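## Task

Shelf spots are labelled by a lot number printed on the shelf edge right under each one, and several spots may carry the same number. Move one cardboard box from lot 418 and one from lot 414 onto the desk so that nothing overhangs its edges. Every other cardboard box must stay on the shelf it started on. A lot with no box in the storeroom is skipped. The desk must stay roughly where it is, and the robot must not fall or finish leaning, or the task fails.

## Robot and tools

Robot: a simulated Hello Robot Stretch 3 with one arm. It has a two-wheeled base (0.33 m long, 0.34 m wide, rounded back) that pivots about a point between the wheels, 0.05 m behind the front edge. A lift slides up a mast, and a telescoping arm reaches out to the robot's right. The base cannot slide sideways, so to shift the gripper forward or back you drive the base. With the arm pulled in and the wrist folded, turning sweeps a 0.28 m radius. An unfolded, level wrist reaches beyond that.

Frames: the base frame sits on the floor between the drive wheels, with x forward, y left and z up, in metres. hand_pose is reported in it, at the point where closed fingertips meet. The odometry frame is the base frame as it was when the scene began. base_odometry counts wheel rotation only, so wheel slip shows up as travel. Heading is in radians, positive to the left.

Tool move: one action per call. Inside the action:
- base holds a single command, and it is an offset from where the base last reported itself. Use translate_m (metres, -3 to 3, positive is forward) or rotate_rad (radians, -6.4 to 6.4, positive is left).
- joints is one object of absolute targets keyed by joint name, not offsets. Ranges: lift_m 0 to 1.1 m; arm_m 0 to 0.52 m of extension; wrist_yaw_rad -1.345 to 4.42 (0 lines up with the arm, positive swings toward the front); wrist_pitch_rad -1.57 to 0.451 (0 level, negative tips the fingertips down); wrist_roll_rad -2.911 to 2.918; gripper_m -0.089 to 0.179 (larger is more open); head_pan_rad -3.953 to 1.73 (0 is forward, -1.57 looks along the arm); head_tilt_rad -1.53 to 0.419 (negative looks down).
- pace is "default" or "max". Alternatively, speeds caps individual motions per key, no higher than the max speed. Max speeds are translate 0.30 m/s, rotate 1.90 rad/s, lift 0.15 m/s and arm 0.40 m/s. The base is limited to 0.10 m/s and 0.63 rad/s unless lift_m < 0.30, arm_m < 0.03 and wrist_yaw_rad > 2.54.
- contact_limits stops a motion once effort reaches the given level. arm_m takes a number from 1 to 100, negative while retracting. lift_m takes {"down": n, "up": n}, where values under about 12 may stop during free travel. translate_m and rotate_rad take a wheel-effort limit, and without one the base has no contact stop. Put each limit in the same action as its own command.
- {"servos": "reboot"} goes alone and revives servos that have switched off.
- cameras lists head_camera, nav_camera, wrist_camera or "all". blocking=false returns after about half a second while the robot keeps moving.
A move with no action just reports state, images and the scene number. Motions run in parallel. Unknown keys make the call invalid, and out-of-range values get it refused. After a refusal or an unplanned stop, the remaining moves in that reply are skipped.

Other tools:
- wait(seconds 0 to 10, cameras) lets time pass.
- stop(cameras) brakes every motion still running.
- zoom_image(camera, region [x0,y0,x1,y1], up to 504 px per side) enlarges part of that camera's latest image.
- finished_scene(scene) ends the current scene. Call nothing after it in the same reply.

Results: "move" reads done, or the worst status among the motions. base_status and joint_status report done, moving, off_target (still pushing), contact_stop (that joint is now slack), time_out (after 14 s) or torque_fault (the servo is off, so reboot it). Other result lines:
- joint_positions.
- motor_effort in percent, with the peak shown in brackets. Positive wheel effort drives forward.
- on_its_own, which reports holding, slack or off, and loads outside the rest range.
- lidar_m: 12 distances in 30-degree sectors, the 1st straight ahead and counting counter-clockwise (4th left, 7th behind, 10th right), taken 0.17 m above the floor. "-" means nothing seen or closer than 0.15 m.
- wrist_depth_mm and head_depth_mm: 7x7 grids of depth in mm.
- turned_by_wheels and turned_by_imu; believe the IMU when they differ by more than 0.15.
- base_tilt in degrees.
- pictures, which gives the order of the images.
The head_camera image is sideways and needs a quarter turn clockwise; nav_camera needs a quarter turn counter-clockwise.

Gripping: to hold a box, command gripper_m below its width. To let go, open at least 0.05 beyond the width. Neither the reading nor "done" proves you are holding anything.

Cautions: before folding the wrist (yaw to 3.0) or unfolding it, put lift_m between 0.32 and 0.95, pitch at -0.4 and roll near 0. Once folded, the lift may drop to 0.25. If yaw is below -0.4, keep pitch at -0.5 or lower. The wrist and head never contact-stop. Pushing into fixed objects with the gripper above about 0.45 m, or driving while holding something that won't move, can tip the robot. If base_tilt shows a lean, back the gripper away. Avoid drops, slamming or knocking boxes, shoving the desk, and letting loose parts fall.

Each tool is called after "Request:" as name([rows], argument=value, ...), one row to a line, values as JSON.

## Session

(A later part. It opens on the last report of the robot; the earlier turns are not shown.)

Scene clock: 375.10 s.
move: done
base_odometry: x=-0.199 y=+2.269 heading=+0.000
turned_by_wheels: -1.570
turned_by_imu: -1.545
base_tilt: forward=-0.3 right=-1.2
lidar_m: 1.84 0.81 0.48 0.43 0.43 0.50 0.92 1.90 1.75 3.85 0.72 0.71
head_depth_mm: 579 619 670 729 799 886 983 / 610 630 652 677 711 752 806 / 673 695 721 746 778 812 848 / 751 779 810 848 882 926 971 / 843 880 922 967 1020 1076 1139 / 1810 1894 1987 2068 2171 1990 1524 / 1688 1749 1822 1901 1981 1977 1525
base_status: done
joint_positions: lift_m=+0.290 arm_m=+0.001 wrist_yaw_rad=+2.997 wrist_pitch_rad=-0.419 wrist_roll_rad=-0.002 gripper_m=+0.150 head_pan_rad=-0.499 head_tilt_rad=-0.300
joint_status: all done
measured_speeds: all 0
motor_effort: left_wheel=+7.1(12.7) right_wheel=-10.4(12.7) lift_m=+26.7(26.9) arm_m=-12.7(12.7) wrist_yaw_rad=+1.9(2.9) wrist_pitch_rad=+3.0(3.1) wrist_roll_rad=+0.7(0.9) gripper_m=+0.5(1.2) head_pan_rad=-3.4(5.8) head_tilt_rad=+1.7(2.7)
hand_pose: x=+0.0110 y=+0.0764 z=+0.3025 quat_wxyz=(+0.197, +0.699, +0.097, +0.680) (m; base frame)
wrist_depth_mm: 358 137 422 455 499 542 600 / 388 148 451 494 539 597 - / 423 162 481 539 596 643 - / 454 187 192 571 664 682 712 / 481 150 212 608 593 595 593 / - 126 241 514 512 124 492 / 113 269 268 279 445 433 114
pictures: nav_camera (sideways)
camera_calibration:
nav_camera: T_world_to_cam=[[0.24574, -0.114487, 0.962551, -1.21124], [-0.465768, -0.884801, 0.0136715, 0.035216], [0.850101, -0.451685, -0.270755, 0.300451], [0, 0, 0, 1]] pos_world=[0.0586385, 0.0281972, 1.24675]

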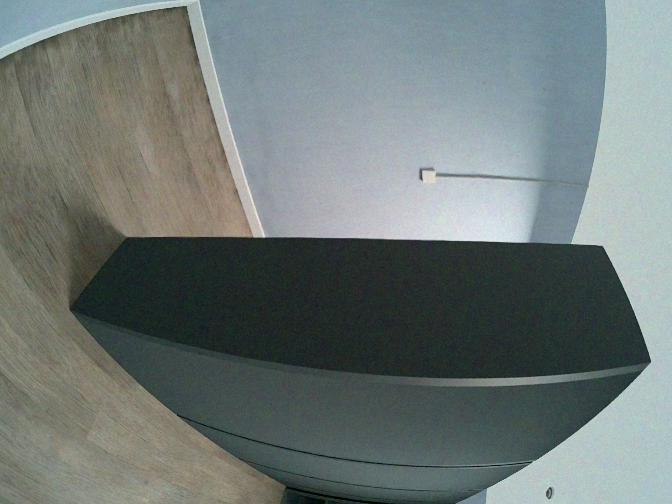

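Request:
move(base={"rotate_rad":0.05})

Request:
move(base={"translate_m":1.3}, joints={"head_pan_rad":-1.9,"head_tilt_rad":-0.3}, cameras=["head_camera","nav_camera"])

Scene clock: 386.13 s.
move: done
base_odometry: x=-0.199 y=+2.269 heading=+0.049
turned_by_wheels: +0.050
turned_by_imu: +0.049
base_tilt: forward=-0.3 right=-1.3
lidar_m: 1.84 0.75 0.47 0.43 0.43 0.52 1.01 1.75 1.77 3.85 0.71 0.72
head_depth_mm: 580 601 629 664 724 796 882 / 636 655 678 699 720 750 792 / 707 728 758 785 816 847 881 / 794 826 860 896 937 982 1026 / 1862 1952 2047 2159 2270 1901 1439 / 1756 1829 1922 2013 2106 1982 1518 / 1642 1716 1772 1865 1940 1961 1518
base_status: done
joint_positions: lift_m=+0.290 arm_m=+0.001 wrist_yaw_rad=+2.997 wrist_pitch_rad=-0.419 wrist_roll_rad=-0.002 gripper_m=+0.150 head_pan_rad=-0.500 head_tilt_rad=-0.300
joint_status: not commanded
measured_speeds: all 0
motor_effort: left_wheel=-9.1(9.3) right_wheel=+9.9(9.9) lift_m=+27.2(28.2) arm_m=-12.3(12.9) wrist_yaw_rad=+1.3(3.5) wrist_pitch_rad=+2.9(3.1) wrist_roll_rad=+0.8(1.0) gripper_m=+0.5(1.0) head_pan_rad=-2.7(3.8) head_tilt_rad=+2.7(3.4)
hand_pose: x=+0.0110 y=+0.0764 z=+0.3025 quat_wxyz=(+0.197, +0.699, +0.097, +0.680) (m; base frame)
wrist_depth_mm: 364 137 418 448 484 522 562 / 395 148 451 485 524 570 624 / 429 162 485 533 584 628 - / 466 188 192 576 - 690 715 / 494 150 211 578 599 597 585 / - 126 242 508 510 124 493 / 113 268 267 280 444 431 114
pictures: none

Scene clock: 398.27 s.
move: done
base_odometry: x=+1.100 y=+2.333 heading=+0.049
turned_by_wheels: +0.000
turned_by_imu: +0.001
base_tilt: forward=-0.2 right=-1.2
lidar_m: 0.58 0.58 0.70 0.66 0.66 0.80 1.55 0.64 0.56 1.31 1.01 0.64
head_depth_mm: 1022 522 518 528 549 581 624 / 1154 765 1215 1195 730 1153 869 / 1283 999 1387 1332 833 1208 922 / 1219 1234 1359 1302 1458 1196 1022 / 1148 1188 1268 1294 1411 1306 1442 / 1309 1645 2048 1617 1697 1752 1485 / 1925 1957 2066 2172 2468 1970 1524
base_status: done
joint_positions: lift_m=+0.290 arm_m=+0.001 wrist_yaw_rad=+2.997 wrist_pitch_rad=-0.419 wrist_roll_rad=-0.002 gripper_m=+0.150 head_pan_rad=-1.900 head_tilt_rad=-0.300
joint_status: all done
measured_speeds: all 0
motor_effort: left_wheel=+0.0(8.9) right_wheel=+10.3(14.8) lift_m=+30.4(31.3) arm_m=-8.0(13.1) wrist_yaw_rad=+2.2(3.8) wrist_pitch_rad=+3.0(3.2) wrist_roll_rad=+0.4(0.9) gripper_m=+0.8(1.2) head_pan_rad=+3.6(5.4) head_tilt_rad=+5.4(6.2)
hand_pose: x=+0.0110 y=+0.0764 z=+0.3025 quat_wxyz=(+0.197, +0.699, +0.097, +0.680) (m; base frame)
wrist_depth_mm: 541 137 614 - - 767 520 / 593 148 157 - - 810 531 / 631 162 170 - 821 817 547 / - 184 221 719 716 700 556 / 615 158 215 604 598 596 569 / 518 126 242 512 512 124 489 / 113 268 267 279 442 426 114
pictures: head_camera (sideways), nav_camera (sideways)
camera_calibration:
head_camera: T_world_to_cam=[[0.035322, 0.246592, -0.968475, 1.27576], [0.930777, -0.360963, -0.0579608, 0.0694732], [-0.363876, -0.899388, -0.242272, 0.273143], [0, 0, 0, 1]] pos_world=[-0.0103363, -0.0438537, 1.30574]
nav_camera: T_world_to_cam=[[-0.0711888, -0.261186, 0.96266, -1.20955], [-0.950787, 0.309544, 0.0136739, 0.0381505], [-0.301557, -0.914311, -0.270369, 0.306951], [0, 0, 0, 1]] pos_world=[0.0427301, -0.0470774, 1.24685]

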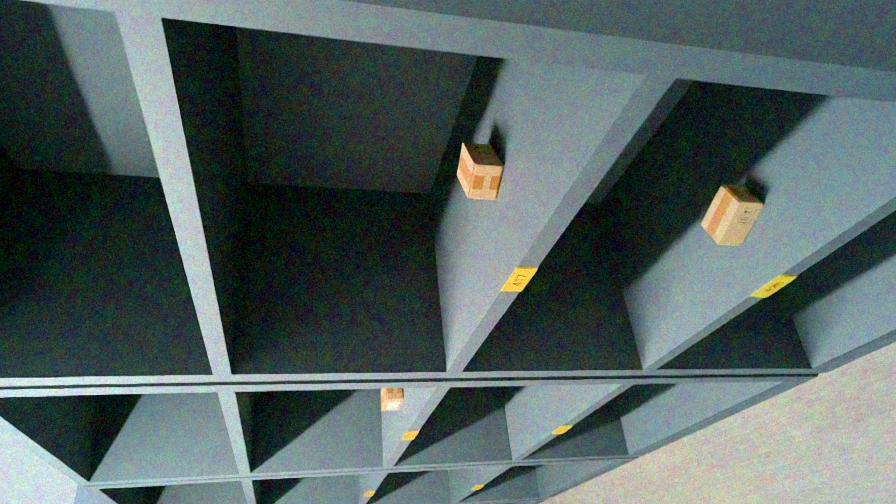

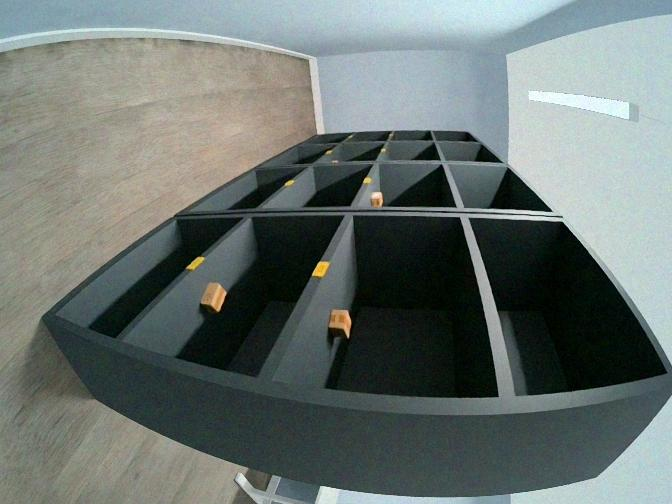

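Request:
zoom_image(camera="head_camera", region=[340, 370, 600, 504])

Request:
zoom_image(camera="head_camera", region=[440, 140, 820, 330])

Request:
move(joints={"head_pan_rad":-1.5}, cameras=["head_camera"])

Request:
zoom_image(camera="head_camera", region=[340, 130, 640, 300])

Scaled by 1.938 from the camera's 896x504 image, which has a finer 1280x720 frame.

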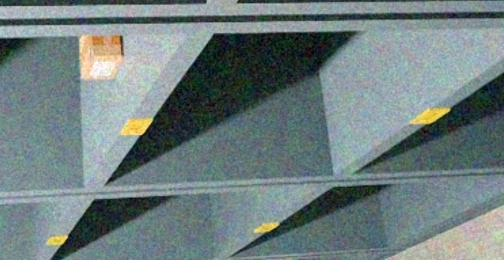

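Scaled by 1.326 from the camera's 896x504 image, which has a finer 1280x720 frame.

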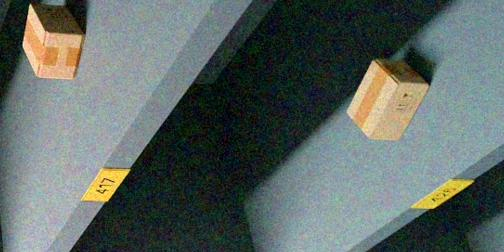

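Scene clock: 405.50 s.
move: done
base_odometry: x=+1.100 y=+2.333 heading=+0.049
turned_by_wheels: +0.000
turned_by_imu: +0.000
base_tilt: forward=-0.3 right=-1.3
lidar_m: 0.58 0.58 0.70 0.65 0.66 0.80 1.56 0.64 0.57 1.31 1.01 0.64
head_depth_mm: 1104 1145 1217 1254 1365 1218 1031 / 1431 1451 1259 1289 1349 1385 1480 / 2676 2025 2110 2212 2307 1930 1544 / 3138 3737 3801 3833 2860 2009 1543 / 3127 3707 3913 - 2863 1989 1528 / 3175 3613 3785 - 2835 1987 1520 / 2426 2447 2467 2469 2418 1969 1525
base_status: not commanded
joint_positions: lift_m=+0.290 arm_m=+0.001 wrist_yaw_rad=+2.997 wrist_pitch_rad=-0.419 wrist_roll_rad=-0.002 gripper_m=+0.150 head_pan_rad=-1.487 head_tilt_rad=-0.300
joint_status: all done
measured_speeds: all 0
motor_effort: left_wheel=+0.3(0.5) right_wheel=+10.9(10.9) lift_m=+31.0(31.4) arm_m=-6.0(6.8) wrist_yaw_rad=+1.1(2.9) wrist_pitch_rad=+3.0(3.1) wrist_roll_rad=+0.3(0.8) gripper_m=+0.6(1.1) head_pan_rad=+1.1(5.2) head_tilt_rad=+4.8(5.9)
hand_pose: x=+0.0110 y=+0.0764 z=+0.3025 quat_wxyz=(+0.197, +0.699, +0.097, +0.680) (m; base frame)
wrist_depth_mm: 543 137 616 - - 765 528 / 596 148 157 - - 818 529 / 631 161 170 - 822 807 550 / - 183 223 716 725 714 556 / 611 158 215 598 599 590 571 / 521 126 242 510 500 124 489 / 112 267 267 279 445 429 114
pictures: head_camera (sideways)
camera_calibration:
head_camera: T_world_to_cam=[[-0.0664942, 0.240089, -0.968471, 1.27638], [0.997417, 0.0424157, -0.0579666, 0.0689893], [0.0271612, -0.969824, -0.24229, 0.270767], [0, 0, 0, 1]] pos_world=[0.00870669, -0.0467762, 1.30574]

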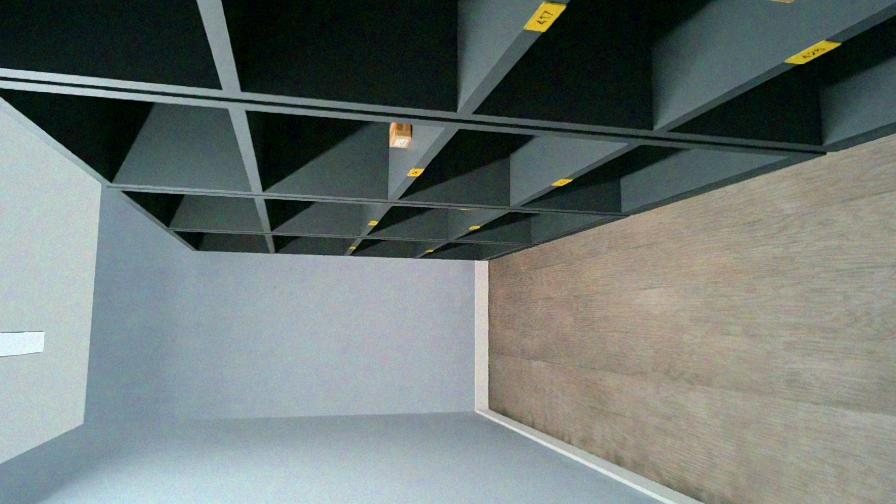

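Scaled by 1.680 from the camera's 896x504 image, which has a finer 1280x720 frame.

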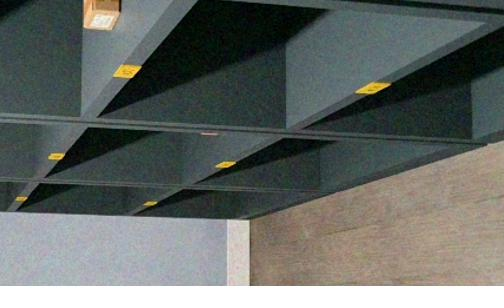

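Request:
move(base={"translate_m":0.1})

Request:
move(base={"rotate_rad":-1.6})

Request:
move(base={"translate_m":1.1}, joints={"head_pan_rad":-1.4,"head_tilt_rad":-0.45}, cameras=["head_camera","nav_camera"])

Scene clock: 417.07 s.
move: done
base_odometry: x=+1.199 y=+2.338 heading=+0.049
turned_by_wheels: +0.000
turned_by_imu: +0.000
base_tilt: forward=-0.4 right=-1.3
lidar_m: 0.48 0.48 0.59 0.67 0.68 0.82 1.60 0.64 0.64 1.33 0.84 0.53
head_depth_mm: 1135 1163 1213 1253 1347 1275 1424 / 1826 2019 2104 1765 1654 1471 1471 / 2884 2696 2169 2272 2360 1996 1545 / 3112 3696 3854 - 2889 1991 1543 / 3126 3714 3876 - 2850 2011 1540 / 3118 3631 3779 - 2833 1989 1511 / 2172 2135 2180 2149 2179 1878 1521
base_status: done
joint_positions: lift_m=+0.290 arm_m=+0.001 wrist_yaw_rad=+2.997 wrist_pitch_rad=-0.419 wrist_roll_rad=-0.002 gripper_m=+0.150 head_pan_rad=-1.500 head_tilt_rad=-0.300
joint_status: not commanded
measured_speeds: all 0
motor_effort: left_wheel=+1.0(6.3) right_wheel=+10.5(14.7) lift_m=+27.7(31.3) arm_m=-4.6(5.5) wrist_yaw_rad=+2.0(2.9) wrist_pitch_rad=+3.0(3.1) wrist_roll_rad=+0.7(0.9) gripper_m=+1.0(1.1) head_pan_rad=-3.1(3.6) head_tilt_rad=+5.0(5.8)
hand_pose: x=+0.0110 y=+0.0764 z=+0.3025 quat_wxyz=(+0.197, +0.699, +0.097, +0.680) (m; base frame)
wrist_depth_mm: 560 137 630 - - - 468 / 612 147 - - 807 - 476 / 638 162 171 - 852 678 489 / 685 184 671 722 722 660 499 / 618 159 214 601 604 585 497 / 522 126 242 513 512 124 480 / 112 269 269 280 444 426 114
pictures: none

Scene clock: 420.47 s.
move: done
base_odometry: x=+1.199 y=+2.338 heading=-1.551
turned_by_wheels: -1.600
turned_by_imu: -1.575
base_tilt: forward=-0.2 right=-1.3
lidar_m: 1.33 0.87 0.53 0.48 0.48 0.58 0.67 0.68 0.81 1.55 0.63 0.64
head_depth_mm: 1378 1383 1378 1374 1373 1380 1378 / 1802 1810 1804 1793 1794 1792 1566 / 2606 2540 2560 2581 2534 2018 1549 / 2864 2989 3088 3306 2888 2011 1549 / 2820 2960 3092 3241 2832 1998 1536 / 2775 2909 3025 3187 2831 1964 1529 / 2771 2881 2964 3145 2799 1985 1524
base_status: done
joint_positions: lift_m=+0.290 arm_m=+0.001 wrist_yaw_rad=+2.997 wrist_pitch_rad=-0.419 wrist_roll_rad=-0.002 gripper_m=+0.150 head_pan_rad=-1.500 head_tilt_rad=-0.300
joint_status: not commanded
measured_speeds: all 0
motor_effort: left_wheel=+8.1(12.5) right_wheel=-9.2(13.1) lift_m=+23.8(27.7) arm_m=-12.1(12.1) wrist_yaw_rad=+1.7(3.3) wrist_pitch_rad=+3.0(3.1) wrist_roll_rad=+0.6(0.9) gripper_m=+0.9(1.3) head_pan_rad=-2.7(3.6) head_tilt_rad=+4.7(5.8)
hand_pose: x=+0.0110 y=+0.0764 z=+0.3025 quat_wxyz=(+0.197, +0.699, +0.097, +0.680) (m; base frame)
wrist_depth_mm: 407 137 466 498 537 - - / 437 148 500 534 - - - / 480 162 195 - - - 786 / 511 187 189 - 691 707 704 / 540 149 213 609 601 593 590 / 525 126 242 507 508 124 486 / 112 268 267 279 444 429 114
pictures: none

Scene clock: 430.93 s.
move: done
base_odometry: x=+1.221 y=+1.238 heading=-1.551
turned_by_wheels: +0.000
turned_by_imu: +0.001
base_tilt: forward=-0.3 right=-1.2
lidar_m: 1.13 1.23 0.77 0.69 0.69 0.83 1.58 0.76 0.83 0.77 0.35 0.39
head_depth_mm: 576 679 735 775 554 414 791 / 586 676 729 768 549 411 788 / 600 673 730 763 544 408 784 / 614 672 723 761 540 406 779 / 624 671 721 758 535 404 777 / 576 656 702 691 532 402 733 / 450 456 462 468 473 400 493
base_status: done
joint_positions: lift_m=+0.290 arm_m=+0.001 wrist_yaw_rad=+2.997 wrist_pitch_rad=-0.419 wrist_roll_rad=-0.002 gripper_m=+0.150 head_pan_rad=-1.400 head_tilt_rad=-0.450
joint_status: all done
measured_speeds: all 0
motor_effort: left_wheel=+2.5(11.8) right_wheel=+6.8(10.6) lift_m=+27.7(28.3) arm_m=-11.5(13.4) wrist_yaw_rad=+1.8(3.3) wrist_pitch_rad=+2.9(3.2) wrist_roll_rad=+0.8(0.8) gripper_m=+0.6(1.6) head_pan_rad=+3.5(4.4) head_tilt_rad=-4.0(6.5)
hand_pose: x=+0.0110 y=+0.0764 z=+0.3025 quat_wxyz=(+0.197, +0.699, +0.097, +0.680) (m; base frame)
wrist_depth_mm: - 137 - - - - - / - 147 - - - - - / - 162 171 - 859 855 901 / 686 183 676 721 722 713 709 / 619 159 215 598 590 591 580 / 525 126 242 511 509 124 491 / 113 268 267 279 445 431 114
pictures: head_camera (sideways), nav_camera (sideways)
camera_calibration:
head_camera: T_world_to_cam=[[-0.111361, 0.373343, -0.920985, 1.21465], [0.988355, 0.138314, -0.0634385, 0.0761679], [0.103701, -0.917324, -0.384398, 0.455195], [0, 0, 0, 1]] pos_world=[0.01278, -0.0464546, 1.29848]
nav_camera: T_world_to_cam=[[0.0866584, -0.402181, 0.91145, -1.14359], [-0.982504, -0.185892, 0.0113883, 0.0413741], [0.164852, -0.89649, -0.411253, 0.487451], [0, 0, 0, 1]] pos_world=[0.0593947, -0.0152425, 1.24232]

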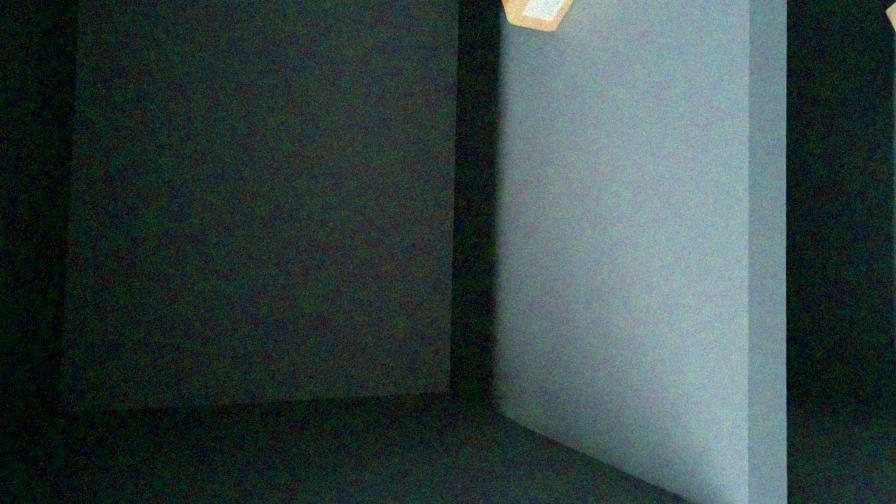

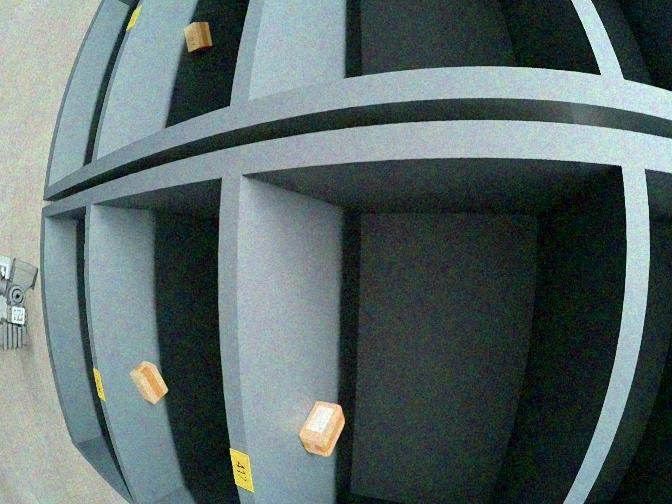

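Request:
move(base={"translate_m":0.9}, joints={"head_pan_rad":-1.3,"head_tilt_rad":-0.6}, cameras=["head_camera","nav_camera"])

Request:
move(joints={"head_pan_rad":-2.1}, cameras=["head_camera"])

Scene clock: 447.90 s.
move: done
base_odometry: x=+1.239 y=+0.339 heading=-1.551
turned_by_wheels: -0.001
turned_by_imu: -0.382
base_tilt: forward=-0.3 right=-1.2
lidar_m: 0.32 1.21 1.26 0.88 0.84 0.86 1.13 1.51 0.59 0.65 0.62 0.40
head_depth_mm: 570 632 716 608 449 356 319 / 550 611 684 600 445 354 308 / 533 589 658 595 369 351 299 / 515 568 632 588 367 340 298 / 500 549 609 583 436 348 297 / 486 531 588 575 432 346 296 / 471 514 566 571 429 344 295
base_status: done
joint_positions: lift_m=+0.290 arm_m=+0.001 wrist_yaw_rad=+2.998 wrist_pitch_rad=-0.419 wrist_roll_rad=-0.002 gripper_m=+0.150 head_pan_rad=-1.300 head_tilt_rad=-0.598
joint_status: all done
measured_speeds: all 0
on_its_own: right_wheel is at rest, and its effort (+35.4) is outside its rest range (-21 to +21)
motor_effort: left_wheel=+9.9(16.5) right_wheel=+35.4(49.2) lift_m=+23.3(31.6) arm_m=-11.4(11.8) wrist_yaw_rad=+2.1(3.5) wrist_pitch_rad=+3.0(3.2) wrist_roll_rad=+0.4(0.9) gripper_m=+0.7(1.3) head_pan_rad=-3.0(5.0) head_tilt_rad=-0.1(8.3)
hand_pose: x=+0.0109 y=+0.0764 z=+0.3025 quat_wxyz=(+0.197, +0.699, +0.097, +0.680) (m; base frame)
wrist_depth_mm: - 137 - - - - - / - 148 175 - - - - / - 162 839 906 898 897 884 / 715 187 667 718 722 714 701 / 615 159 214 599 590 597 586 / 522 126 241 511 512 124 491 / 112 268 267 280 444 430 114
pictures: head_camera (sideways), nav_camera (sideways)
camera_calibration:
head_camera: T_world_to_cam=[[-0.183193, 0.48747, -0.853706, 1.1273], [0.96707, 0.245431, -0.067377, 0.0814435], [0.176681, -0.837936, -0.516379, 0.626551], [0, 0, 0, 1]] pos_world=[0.0170527, -0.0445068, 1.29141]
nav_camera: T_world_to_cam=[[0.161056, -0.517047, 0.840668, -1.05174], [-0.958714, -0.284233, 0.00885653, 0.0445474], [0.234366, -0.807387, -0.541478, 0.656514], [0, 0, 0, 1]] pos_world=[0.0582334, -0.00107738, 1.23926]

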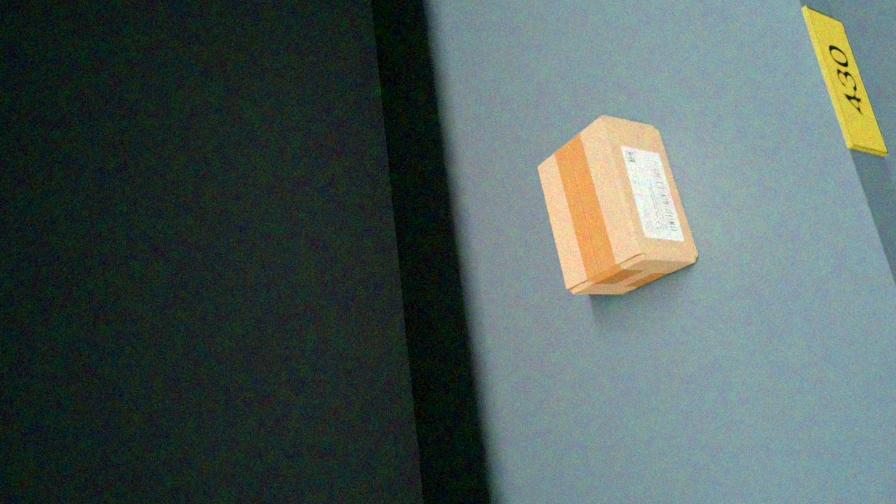

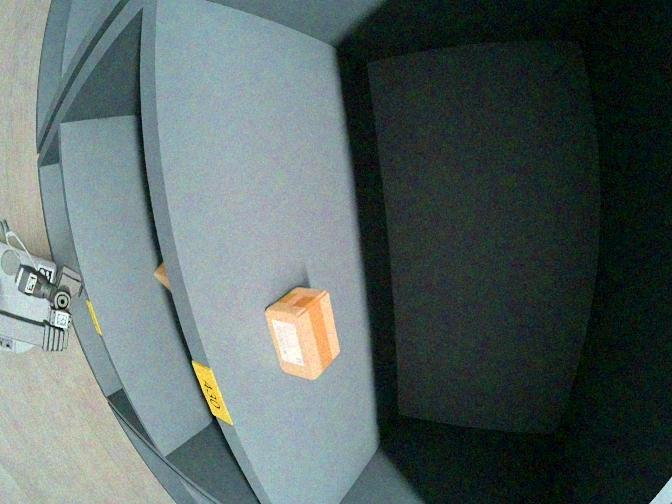

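Scene clock: 448.90 s.
move: done
base_odometry: x=+1.239 y=+0.339 heading=-1.551
turned_by_wheels: +0.000
turned_by_imu: +0.000
base_tilt: forward=-0.3 right=-1.2
lidar_m: 0.32 1.21 1.26 0.88 0.84 0.86 1.13 1.51 0.59 0.65 0.62 0.40
head_depth_mm: 1205 1337 2373 2506 1878 1496 1245 / 513 1317 995 1563 1751 1494 1241 / 480 522 582 650 803 1365 1210 / 501 550 606 587 745 848 989 / 526 578 643 582 436 839 723 / 551 611 683 576 433 358 705 / 581 649 716 572 430 344 303
base_status: not commanded
joint_positions: lift_m=+0.290 arm_m=+0.001 wrist_yaw_rad=+2.998 wrist_pitch_rad=-0.419 wrist_roll_rad=-0.002 gripper_m=+0.150 head_pan_rad=-2.123 head_tilt_rad=-0.598
joint_status: all done
measured_speeds: all 0
on_its_own: right_wheel is at rest, and its effort (+35.4) is outside its rest range (-21 to +21)
motor_effort: left_wheel=+10.0(10.3) right_wheel=+35.4(36.0) lift_m=+23.4(24.2) arm_m=-11.8(11.9) wrist_yaw_rad=+1.9(2.8) wrist_pitch_rad=+3.0(3.1) wrist_roll_rad=+0.6(0.9) gripper_m=+0.6(0.8) head_pan_rad=+1.2(4.8) head_tilt_rad=-0.7(1.3)
hand_pose: x=+0.0109 y=+0.0764 z=+0.3025 quat_wxyz=(+0.197, +0.699, +0.097, +0.680) (m; base frame)
wrist_depth_mm: - 137 - - - - - / - 147 175 - - - - / - 161 833 917 909 895 882 / 701 187 675 717 708 715 716 / 611 159 213 599 597 595 585 / 520 126 241 513 510 124 489 / 113 268 268 279 443 432 114
pictures: head_camera (sideways)
camera_calibration:
head_camera: T_world_to_cam=[[0.232731, 0.465861, -0.853704, 1.12479], [0.837657, -0.54202, -0.0674196, 0.0822528], [-0.494132, -0.69942, -0.516376, 0.6306], [0, 0, 0, 1]] pos_world=[-0.0190744, -0.0383592, 1.29141]

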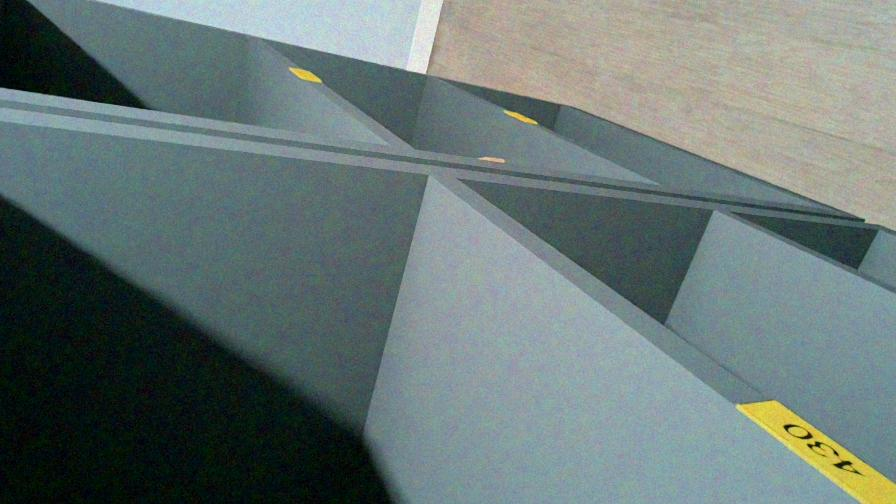

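Request:
move(base={"translate_m":-0.25}, contact_limits={"translate_m":40})

Request:
move(base={"rotate_rad":0.46}, joints={"head_pan_rad":-1.0,"head_tilt_rad":-0.5}, cameras=["head_camera","nav_camera"])

Scene clock: 462.13 s.
move: done
base_odometry: x=+1.234 y=+0.589 heading=-1.551
turned_by_wheels: +0.000
turned_by_imu: +0.000
base_tilt: forward=-0.3 right=-1.1
lidar_m: 0.57 1.44 1.05 0.74 0.70 0.72 0.95 2.28 0.47 0.49 0.75 0.71
head_depth_mm: 1895 2057 2228 2380 1876 1499 1247 / 1090 1208 2213 2410 1864 1486 1238 / 1133 1236 1067 1454 1651 1482 1241 / 1187 1288 885 1392 1125 1387 1212 / 1163 1239 766 637 1006 864 962 / 397 419 458 504 583 675 747 / 363 404 455 514 479 746 718
base_status: done
joint_positions: lift_m=+0.290 arm_m=+0.001 wrist_yaw_rad=+2.998 wrist_pitch_rad=-0.419 wrist_roll_rad=-0.002 gripper_m=+0.150 head_pan_rad=-2.100 head_tilt_rad=-0.600
joint_status: not commanded
measured_speeds: all 0
motor_effort: left_wheel=-5.7(10.2) right_wheel=-7.5(32.6) lift_m=+23.9(24.2) arm_m=-12.2(13.6) wrist_yaw_rad=+1.2(3.4) wrist_pitch_rad=+2.9(3.1) wrist_roll_rad=+0.8(0.9) gripper_m=+0.8(1.1) head_pan_rad=+3.0(4.2) head_tilt_rad=-4.9(6.0)
contact_limits: translate_m 40 (maximum 100)
hand_pose: x=+0.0109 y=+0.0764 z=+0.3025 quat_wxyz=(+0.197, +0.699, +0.097, +0.680) (m; base frame)
wrist_depth_mm: 529 137 - - - - - / - 147 172 - - - - / - 162 193 895 911 895 880 / - 183 662 727 721 716 705 / 610 159 215 597 589 591 596 / 523 125 242 514 506 124 488 / 113 268 267 279 439 430 114
pictures: none

Scene clock: 464.17 s.
move: done
base_odometry: x=+1.234 y=+0.589 heading=-1.092
turned_by_wheels: +0.460
turned_by_imu: +0.453
base_tilt: forward=-0.3 right=-1.1
lidar_m: 1.44 1.14 0.76 0.70 0.71 0.89 1.91 0.50 0.47 0.76 0.76 0.56
head_depth_mm: 596 635 683 703 491 392 726 / 621 667 715 728 441 389 722 / 650 697 756 721 480 391 750 / 680 733 797 714 498 411 772 / 699 755 822 706 495 859 768 / 617 663 710 697 492 858 766 / 543 574 609 624 489 749 746
base_status: done
joint_positions: lift_m=+0.290 arm_m=+0.001 wrist_yaw_rad=+2.998 wrist_pitch_rad=-0.419 wrist_roll_rad=-0.002 gripper_m=+0.150 head_pan_rad=-0.992 head_tilt_rad=-0.500
joint_status: all done
measured_speeds: translate_m=+0.000 rotate_rad=+0.000 lift_m=+0.000 arm_m=+0.000 wrist_yaw_rad=+0.000 wrist_pitch_rad=+0.000 wrist_roll_rad=+0.000 head_pan_rad=-0.024 head_tilt_rad=+0.000
motor_effort: left_wheel=-8.8(13.0) right_wheel=+8.1(11.5) lift_m=+24.4(24.4) arm_m=-12.3(12.8) wrist_yaw_rad=+1.0(3.0) wrist_pitch_rad=+3.0(3.2) wrist_roll_rad=+0.7(0.8) gripper_m=+0.5(1.2) head_pan_rad=-3.3(5.6) head_tilt_rad=+4.3(6.2)
hand_pose: x=+0.0109 y=+0.0764 z=+0.3025 quat_wxyz=(+0.197, +0.699, +0.097, +0.680) (m; base frame)
wrist_depth_mm: - 137 - - - - - / - 148 - - - - - / - 162 171 - 861 857 883 / 704 186 675 725 715 717 717 / 615 158 214 601 599 592 584 / 519 125 241 510 509 124 486 / 112 269 267 279 447 434 114
pictures: head_camera (sideways), nav_camera (sideways)
camera_calibration:
head_camera: T_world_to_cam=[[-0.275393, 0.337014, -0.900322, 1.18875], [0.850656, 0.521699, -0.0649158, 0.0789157], [0.447819, -0.783742, -0.430356, 0.51291], [0, 0, 0, 1]] pos_world=[0.0305527, -0.0398068, 1.29611]
nav_camera: T_world_to_cam=[[0.263922, -0.372876, 0.889555, -1.11615], [-0.827855, -0.560843, 0.0105272, 0.041474], [0.494976, -0.739201, -0.456706, 0.544581], [0, 0, 0, 1]] pos_world=[0.0593569, 0.00963007, 1.24115]

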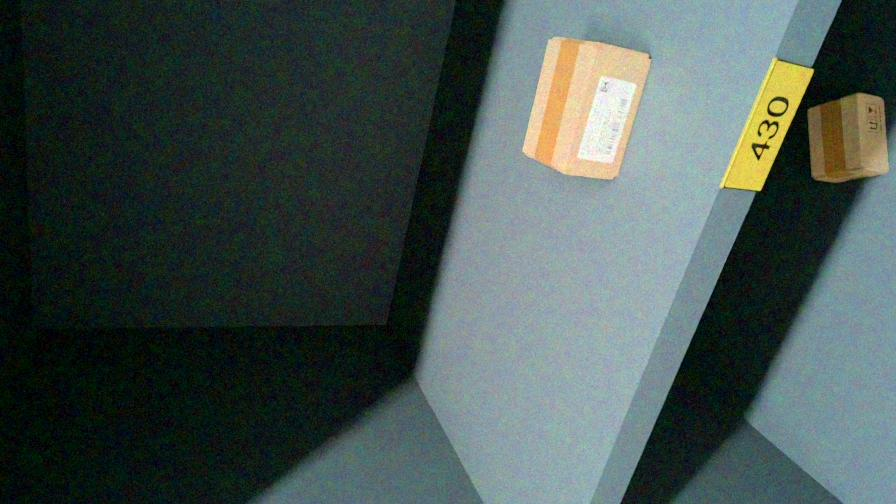

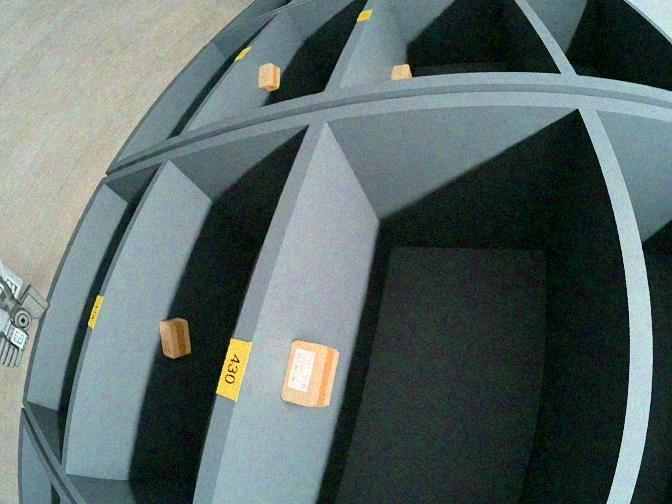

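Request:
zoom_image(camera="nav_camera", region=[60, 0, 420, 360])

Request:
move(base={"rotate_rad":0.05})

Request:
move(base={"translate_m":0.55}, contact_limits={"translate_m":35}, joints={"head_pan_rad":-1.4,"head_tilt_rad":-0.75}, cameras=["head_camera","nav_camera"])

Scaled by 1.400 from the camera's 672x504 image, which has a finer 792x594 frame.

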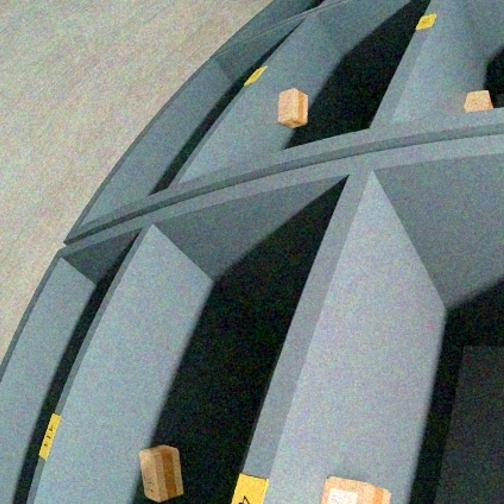

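Scene clock: 478.87 s.
move: done
base_odometry: x=+1.234 y=+0.589 heading=-1.042
turned_by_wheels: +0.050
turned_by_imu: +0.049
base_tilt: forward=-0.3 right=-1.2
lidar_m: 1.44 1.07 0.74 0.70 0.72 0.93 2.19 0.47 0.48 0.75 0.72 0.56
head_depth_mm: 601 640 687 708 448 392 725 / 630 675 721 730 444 389 710 / 662 708 765 724 504 398 778 / 698 752 815 714 499 426 772 / 666 731 794 707 495 859 770 / 587 627 671 674 492 851 766 / 519 548 584 611 509 721 743
base_status: done
joint_positions: lift_m=+0.290 arm_m=+0.001 wrist_yaw_rad=+2.998 wrist_pitch_rad=-0.419 wrist_roll_rad=-0.002 gripper_m=+0.150 head_pan_rad=-1.000 head_tilt_rad=-0.500
joint_status: not commanded
measured_speeds: all 0
motor_effort: left_wheel=-9.4(12.0) right_wheel=+8.5(11.5) lift_m=+23.9(24.4) arm_m=-12.6(13.1) wrist_yaw_rad=+2.0(2.7) wrist_pitch_rad=+3.0(3.1) wrist_roll_rad=+0.5(0.9) gripper_m=+0.5(1.0) head_pan_rad=-2.9(3.6) head_tilt_rad=+3.9(4.7)
hand_pose: x=+0.0109 y=+0.0764 z=+0.3025 quat_wxyz=(+0.197, +0.699, +0.097, +0.680) (m; base frame)
wrist_depth_mm: - 137 - - - - - / - 147 - - - - - / - 162 170 - 828 850 848 / 716 187 674 730 721 715 708 / 613 159 215 591 589 594 586 / 521 125 242 511 507 124 493 / 113 268 267 279 446 431 114
pictures: none

Scene clock: 484.73 s.
move: done
base_odometry: x=+1.512 y=+0.114 heading=-1.043
turned_by_wheels: +0.000
turned_by_imu: +0.000
base_tilt: forward=-0.4 right=-1.3
lidar_m: 0.90 1.14 0.78 0.74 0.76 0.98 1.86 0.94 0.76 0.27 0.73 0.92
head_depth_mm: - - - 446 380 780 685 / 350 364 330 298 342 773 682 / - - 493 386 395 466 641 / 586 659 615 315 362 461 663 / 589 663 609 461 381 782 698 / 598 674 604 456 389 777 697 / 602 680 597 453 387 772 707
base_status: done
joint_positions: lift_m=+0.290 arm_m=+0.001 wrist_yaw_rad=+2.998 wrist_pitch_rad=-0.419 wrist_roll_rad=-0.002 gripper_m=+0.150 head_pan_rad=-1.400 head_tilt_rad=-0.750
joint_status: all done
measured_speeds: all 0
motor_effort: left_wheel=+0.6(10.7) right_wheel=+11.3(13.3) lift_m=+24.5(24.8) arm_m=-10.0(12.9) wrist_yaw_rad=+0.9(2.9) wrist_pitch_rad=+3.1(3.2) wrist_roll_rad=+0.8(1.0) gripper_m=+0.5(1.2) head_pan_rad=+3.6(5.0) head_tilt_rad=-5.9(9.1)
contact_limits: translate_m 35 (maximum 100)
hand_pose: x=+0.0109 y=+0.0764 z=+0.3025 quat_wxyz=(+0.197, +0.699, +0.097, +0.680) (m; base frame)
wrist_depth_mm: - 137 - - - - - / - 148 - - - - - / - 162 173 824 849 846 879 / 746 188 674 737 723 715 714 / 622 159 214 601 589 596 589 / 524 126 242 507 511 124 492 / 113 269 267 279 442 435 114
pictures: head_camera (sideways), nav_camera (sideways)
camera_calibration:
head_camera: T_world_to_cam=[[-0.154689, 0.624501, -0.765552, 1.01227], [0.984926, 0.158197, -0.0699664, 0.0846375], [0.0774139, -0.764835, -0.639558, 0.787361], [0, 0, 0, 1]] pos_world=[0.0122723, -0.04335, 1.28443]
nav_camera: T_world_to_cam=[[0.129321, -0.649564, 0.749228, -0.932316], [-0.982055, -0.188496, 0.00608716, 0.0482772], [0.137272, -0.73657, -0.662284, 0.814221], [0, 0, 0, 1]] pos_world=[0.0562094, 0.00323189, 1.23747]

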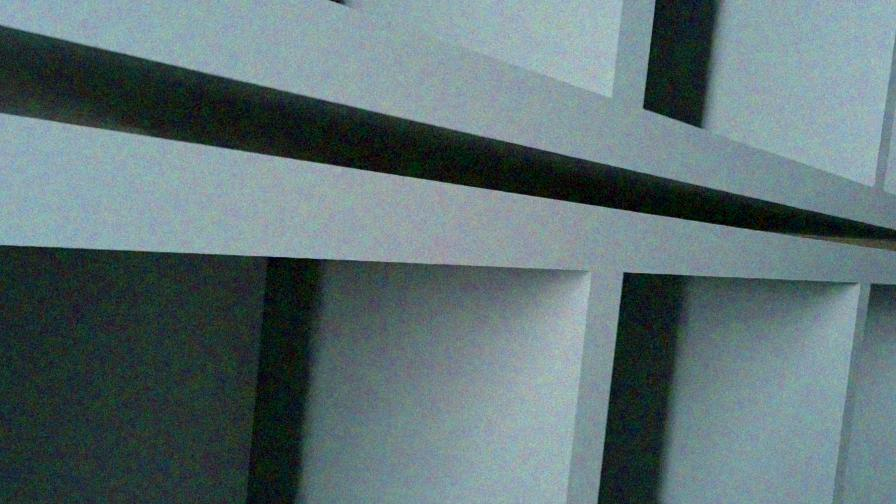

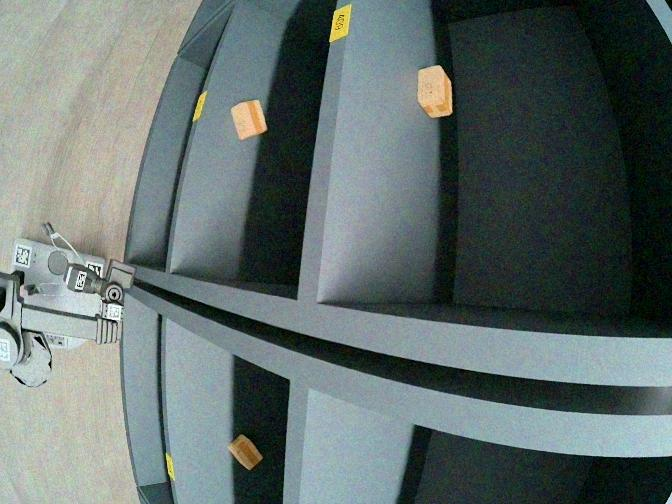

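Request:
zoom_image(camera="nav_camera", region=[150, 0, 370, 150])

Request:
zoom_image(camera="nav_camera", region=[130, 410, 230, 504])

Request:
move(base={"rotate_rad":0.2})

Request:
move(base={"translate_m":0.5}, contact_limits={"translate_m":35}, cameras=["head_camera","nav_camera"])

Scaled by 2.291 from the camera's 672x504 image, which has a finer 792x594 frame.

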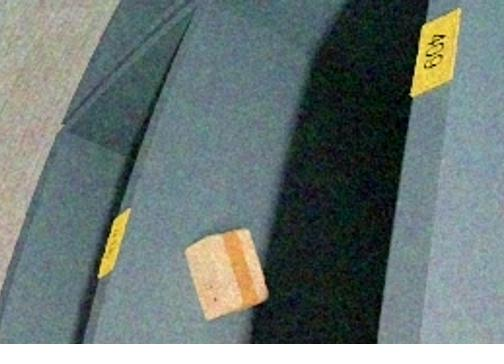

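Scaled by 5.040 from the camera's 672x504 image, which has a finer 792x594 frame.

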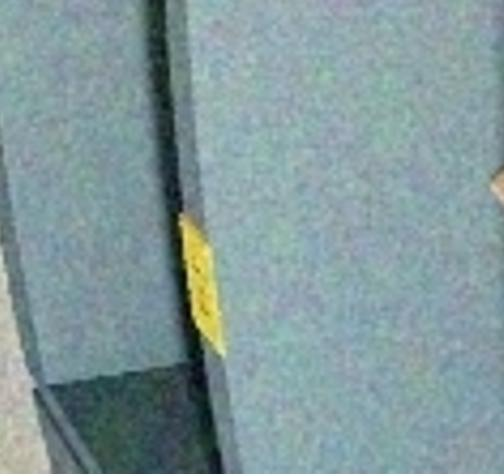

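Scene clock: 493.30 s.
move: done
base_odometry: x=+1.512 y=+0.114 heading=-0.843
turned_by_wheels: +0.200
turned_by_imu: +0.196
base_tilt: forward=-0.3 right=-1.3
lidar_m: 1.85 0.94 0.75 0.74 0.80 1.22 0.94 0.91 0.27 0.27 0.78 0.90
head_depth_mm: - - 406 362 325 395 687 / 573 641 659 291 352 433 557 / 591 662 624 468 374 449 599 / 610 684 614 464 389 785 689 / 629 709 609 460 404 781 713 / 651 733 602 456 856 778 1017 / 671 746 596 453 853 773 1046
base_status: done
joint_positions: lift_m=+0.290 arm_m=+0.001 wrist_yaw_rad=+2.998 wrist_pitch_rad=-0.419 wrist_roll_rad=-0.002 gripper_m=+0.150 head_pan_rad=-1.400 head_tilt_rad=-0.750
joint_status: not commanded
measured_speeds: all 0
motor_effort: left_wheel=-8.6(11.9) right_wheel=+9.4(12.8) lift_m=+24.6(25.5) arm_m=-9.0(9.5) wrist_yaw_rad=+1.5(2.7) wrist_pitch_rad=+3.0(3.1) wrist_roll_rad=+0.6(0.8) gripper_m=+0.8(1.0) head_pan_rad=+3.7(3.9) head_tilt_rad=-5.8(6.5)
hand_pose: x=+0.0109 y=+0.0764 z=+0.3025 quat_wxyz=(+0.197, +0.699, +0.097, +0.680) (m; base frame)
wrist_depth_mm: - 137 - - - - - / - 148 - - - - - / - 162 170 - - - - / 742 187 673 721 726 706 703 / 613 159 214 599 601 598 590 / 518 125 241 507 511 124 495 / 112 267 268 280 444 432 114
pictures: none

Scene clock: 498.77 s.
move: done
base_odometry: x=+1.844 y=-0.260 heading=-0.843
turned_by_wheels: +0.000
turned_by_imu: +0.000
base_tilt: forward=-0.3 right=-1.1
lidar_m: 1.36 0.86 0.68 0.68 0.74 1.11 1.44 0.57 0.76 0.78 0.50 0.55
head_depth_mm: 611 678 554 475 408 797 697 / 627 700 629 472 418 758 711 / 644 723 621 467 890 769 1024 / 667 748 614 464 912 784 1036 / 685 758 608 459 935 779 1067 / 634 691 602 472 877 792 1071 / 532 569 570 484 730 790 1072
base_status: done
joint_positions: lift_m=+0.290 arm_m=+0.001 wrist_yaw_rad=+2.998 wrist_pitch_rad=-0.419 wrist_roll_rad=-0.002 gripper_m=+0.150 head_pan_rad=-1.400 head_tilt_rad=-0.750
joint_status: not commanded
measured_speeds: all 0
motor_effort: left_wheel=+5.5(8.9) right_wheel=+4.9(15.3) lift_m=+24.9(25.8) arm_m=-7.3(9.0) wrist_yaw_rad=+2.4(3.4) wrist_pitch_rad=+3.0(3.1) wrist_roll_rad=+0.4(0.9) gripper_m=+0.8(1.3) head_pan_rad=+3.4(3.9) head_tilt_rad=-5.1(6.5)
contact_limits: translate_m 35 (maximum 100)
hand_pose: x=+0.0109 y=+0.0764 z=+0.3025 quat_wxyz=(+0.197, +0.699, +0.097, +0.680) (m; base frame)
wrist_depth_mm: - 137 - - - - - / - 147 - - - - - / - 162 170 - - - - / 739 188 667 731 725 716 708 / 614 158 215 603 587 593 585 / 523 126 242 508 510 124 491 / 113 269 266 279 445 427 114
pictures: head_camera (sideways), nav_camera (sideways)
camera_calibration:
head_camera: T_world_to_cam=[[-0.154752, 0.62449, -0.765548, 1.01226], [0.984916, 0.158238, -0.0700148, 0.0847017], [0.0774152, -0.764835, -0.639558, 0.787361], [0, 0, 0, 1]] pos_world=[0.0122721, -0.04335, 1.28443]
nav_camera: T_world_to_cam=[[0.129384, -0.649543, 0.749235, -0.932329], [-0.982033, -0.18861, 0.00607109, 0.0482968], [0.13737, -0.73656, -0.662276, 0.814205], [0, 0, 0, 1]] pos_world=[0.05621, 0.00323168, 1.23747]

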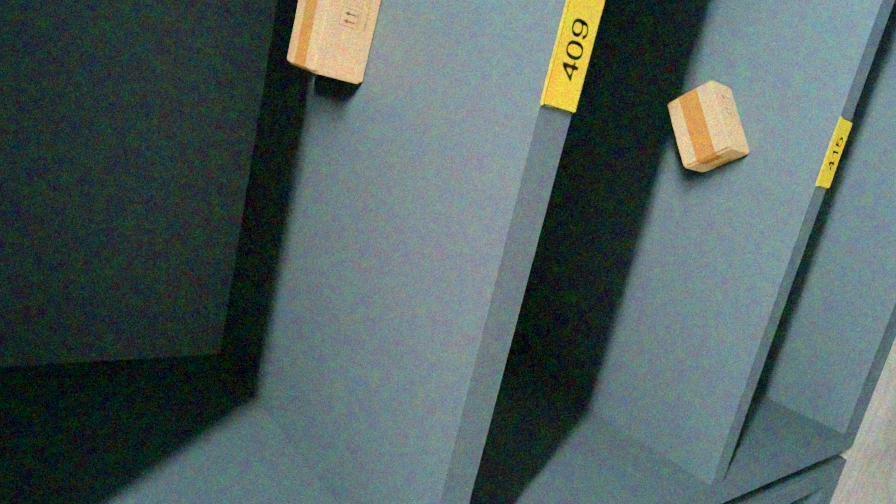

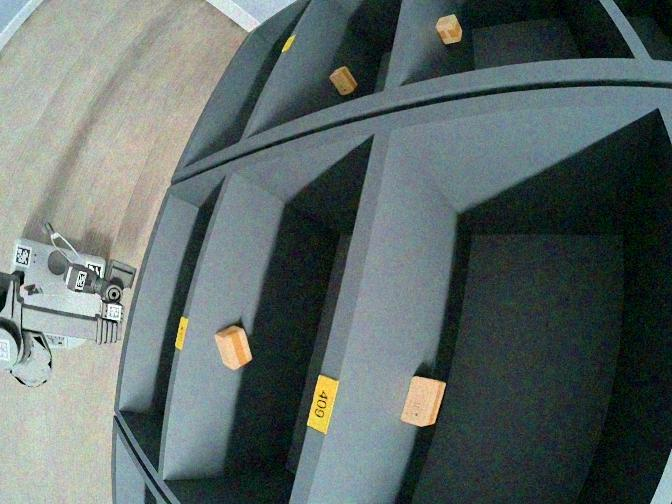

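Request:
zoom_image(camera="head_camera", region=[796, 90, 876, 210])

Request:
move(base={"rotate_rad":-0.1})

Request:
move(base={"translate_m":0.45}, contact_limits={"translate_m":35}, joints={"head_pan_rad":-1.7,"head_tilt_rad":-0.6}, cameras=["head_camera","nav_camera"])

Request:
move(joints={"head_pan_rad":-2.8}, cameras=["head_camera"])

Scaled by 4.200 from the camera's 896x504 image, which has a finer 1280x720 frame.

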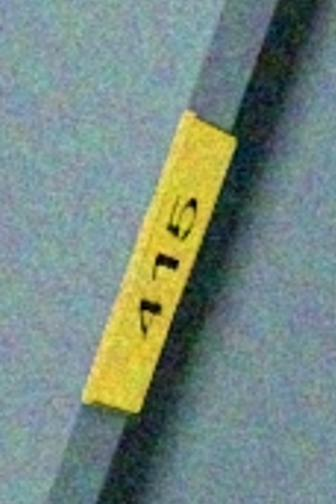

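Scene clock: 508.17 s.
move: done
base_odometry: x=+1.844 y=-0.260 heading=-0.943
turned_by_wheels: -0.100
turned_by_imu: -0.098
base_tilt: forward=-0.3 right=-1.1
lidar_m: 1.35 0.94 0.70 0.68 0.71 0.99 1.43 0.57 0.68 0.78 0.51 0.50
head_depth_mm: 613 681 584 476 415 798 715 / 621 698 561 472 872 775 726 / 635 714 623 467 891 754 1022 / 648 729 616 462 887 786 1036 / 659 742 609 460 906 779 1051 / 676 748 601 456 924 776 1068 / 634 672 593 453 829 782 1035
base_status: done
joint_positions: lift_m=+0.290 arm_m=+0.001 wrist_yaw_rad=+2.998 wrist_pitch_rad=-0.419 wrist_roll_rad=-0.002 gripper_m=+0.150 head_pan_rad=-1.400 head_tilt_rad=-0.750
joint_status: not commanded
measured_speeds: all 0
motor_effort: left_wheel=+9.0(11.7) right_wheel=-9.3(10.6) lift_m=+25.0(25.6) arm_m=-7.1(7.6) wrist_yaw_rad=+2.7(2.8) wrist_pitch_rad=+3.1(3.1) wrist_roll_rad=+0.6(0.8) gripper_m=+0.4(1.0) head_pan_rad=+3.2(3.9) head_tilt_rad=-5.3(6.2)
hand_pose: x=+0.0109 y=+0.0764 z=+0.3025 quat_wxyz=(+0.197, +0.699, +0.097, +0.680) (m; base frame)
wrist_depth_mm: - 137 - - - - - / - 148 - - - - - / - 162 170 - - 831 808 / 744 186 685 727 720 707 710 / 614 159 214 600 590 601 595 / 520 126 241 514 509 124 488 / 112 268 267 279 444 435 114
pictures: none

Scene clock: 513.20 s.
move: done
base_odometry: x=+2.109 y=-0.624 heading=-0.943
turned_by_wheels: +0.000
turned_by_imu: +0.001
base_tilt: forward=-0.3 right=-1.3
lidar_m: 0.91 0.91 0.68 0.67 0.69 0.97 1.87 0.97 0.82 0.34 0.83 0.93
head_depth_mm: 664 734 800 605 464 885 739 / 656 724 792 598 461 882 734 / - 293 332 539 441 876 726 / 368 315 325 369 424 484 605 / - 291 313 353 404 476 590 / 630 681 742 548 432 860 721 / 623 683 745 569 428 855 716
base_status: done
joint_positions: lift_m=+0.290 arm_m=+0.001 wrist_yaw_rad=+2.998 wrist_pitch_rad=-0.419 wrist_roll_rad=-0.002 gripper_m=+0.150 head_pan_rad=-1.702 head_tilt_rad=-0.600
joint_status: all done
measured_speeds: all 0
motor_effort: left_wheel=+3.5(12.6) right_wheel=+8.4(10.7) lift_m=+26.0(26.1) arm_m=-6.4(7.5) wrist_yaw_rad=+1.6(2.6) wrist_pitch_rad=+3.0(3.1) wrist_roll_rad=+0.5(0.9) gripper_m=+0.8(1.1) head_pan_rad=+3.4(4.6) head_tilt_rad=+3.6(6.0)
contact_limits: translate_m 35 (maximum 100)
hand_pose: x=+0.0109 y=+0.0764 z=+0.3025 quat_wxyz=(+0.197, +0.699, +0.097, +0.680) (m; base frame)
wrist_depth_mm: - 137 - - - - - / - 148 - - - - - / - 162 170 - - 810 - / 714 186 675 715 720 713 707 / 611 158 214 594 588 591 588 / 522 126 242 516 510 124 490 / 113 269 266 279 444 432 114
pictures: head_camera (sideways), nav_camera (sideways)
camera_calibration:
head_camera: T_world_to_cam=[[0.0220081, 0.521677, -0.852859, 1.12496], [0.986079, -0.151957, -0.0675033, 0.0814427], [-0.164813, -0.839501, -0.517759, 0.630365], [0, 0, 0, 1]] pos_world=[-0.00117494, -0.0452991, 1.29131]
nav_camera: T_world_to_cam=[[-0.0539566, -0.540181, 0.839817, -1.04937], [-0.993557, 0.112988, 0.00884115, 0.0447469], [-0.099665, -0.833929, -0.542797, 0.660235], [0, 0, 0, 1]] pos_world=[0.0536408, -0.0213135, 1.23925]

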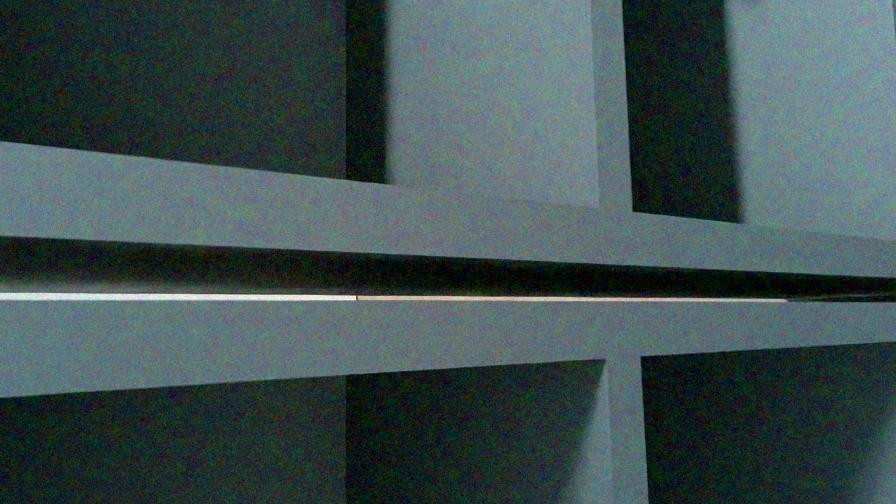

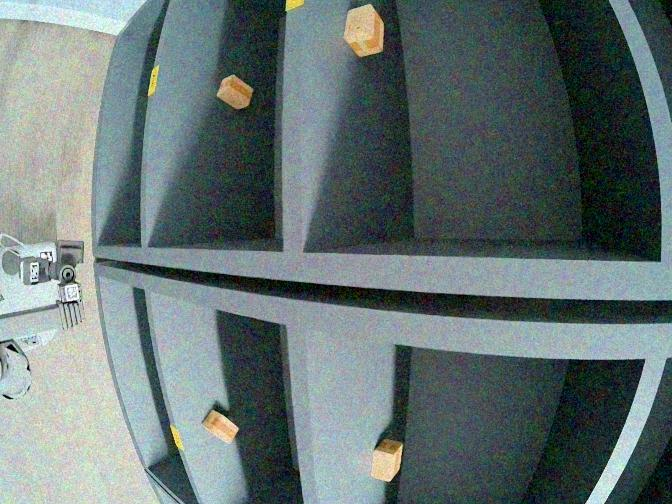

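Scene clock: 514.30 s.
move: done
base_odometry: x=+2.109 y=-0.624 heading=-0.943
turned_by_wheels: +0.000
turned_by_imu: +0.000
base_tilt: forward=-0.4 right=-1.2
lidar_m: 0.91 0.92 0.68 0.67 0.70 0.97 1.88 0.97 0.82 0.34 0.83 0.92
head_depth_mm: 3074 3286 3531 2528 1865 1497 1245 / 2255 2622 3537 2494 1879 1501 1245 / 1560 1674 1886 2181 1846 1481 1229 / 844 938 1105 1446 1663 1435 1226 / 817 900 938 1119 1126 1378 1192 / 844 931 862 1167 1069 909 1145 / 877 976 851 601 1062 831 749
base_status: not commanded
joint_positions: lift_m=+0.290 arm_m=+0.001 wrist_yaw_rad=+2.998 wrist_pitch_rad=-0.419 wrist_roll_rad=-0.002 gripper_m=+0.150 head_pan_rad=-2.825 head_tilt_rad=-0.600
joint_status: all done
measured_speeds: all 0
motor_effort: left_wheel=+3.5(4.0) right_wheel=+8.1(8.7) lift_m=+24.7(26.1) arm_m=-6.6(7.2) wrist_yaw_rad=+2.1(2.5) wrist_pitch_rad=+2.9(3.1) wrist_roll_rad=+0.6(0.8) gripper_m=+0.6(0.9) head_pan_rad=+1.6(6.5) head_tilt_rad=+3.8(4.1)
contact_limits: translate_m 35 (maximum 100)
hand_pose: x=+0.0109 y=+0.0764 z=+0.3025 quat_wxyz=(+0.197, +0.699, +0.097, +0.680) (m; base frame)
wrist_depth_mm: - 137 - - - - - / - 147 - - - - - / - 162 170 - - 816 - / 708 187 671 729 718 716 706 / 610 159 214 603 598 591 587 / 514 125 241 507 507 124 490 / 113 269 266 278 444 430 114
pictures: head_camera (sideways)
camera_calibration:
head_camera: T_world_to_cam=[[0.47984, 0.205671, -0.852909, 1.12221], [0.289378, -0.954836, -0.0674478, 0.085659], [-0.82826, -0.214449, -0.517685, 0.634341], [0, 0, 0, 1]] pos_world=[-0.0378704, -0.0129822, 1.29131]

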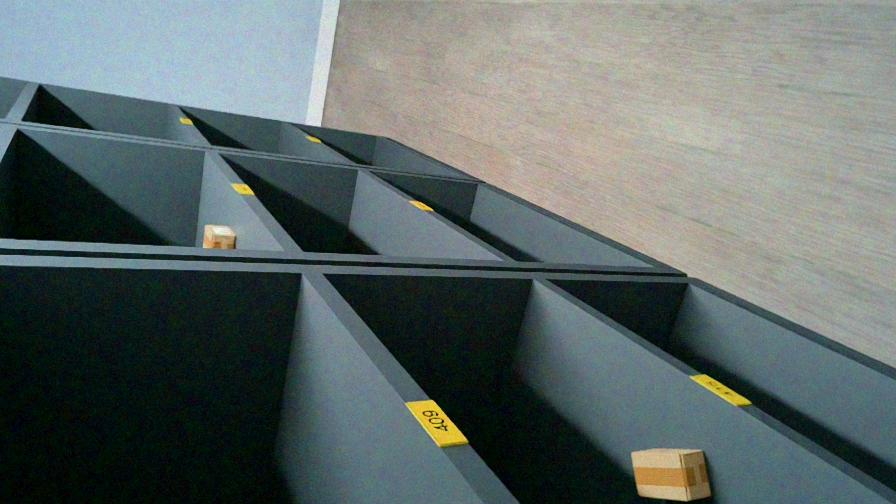

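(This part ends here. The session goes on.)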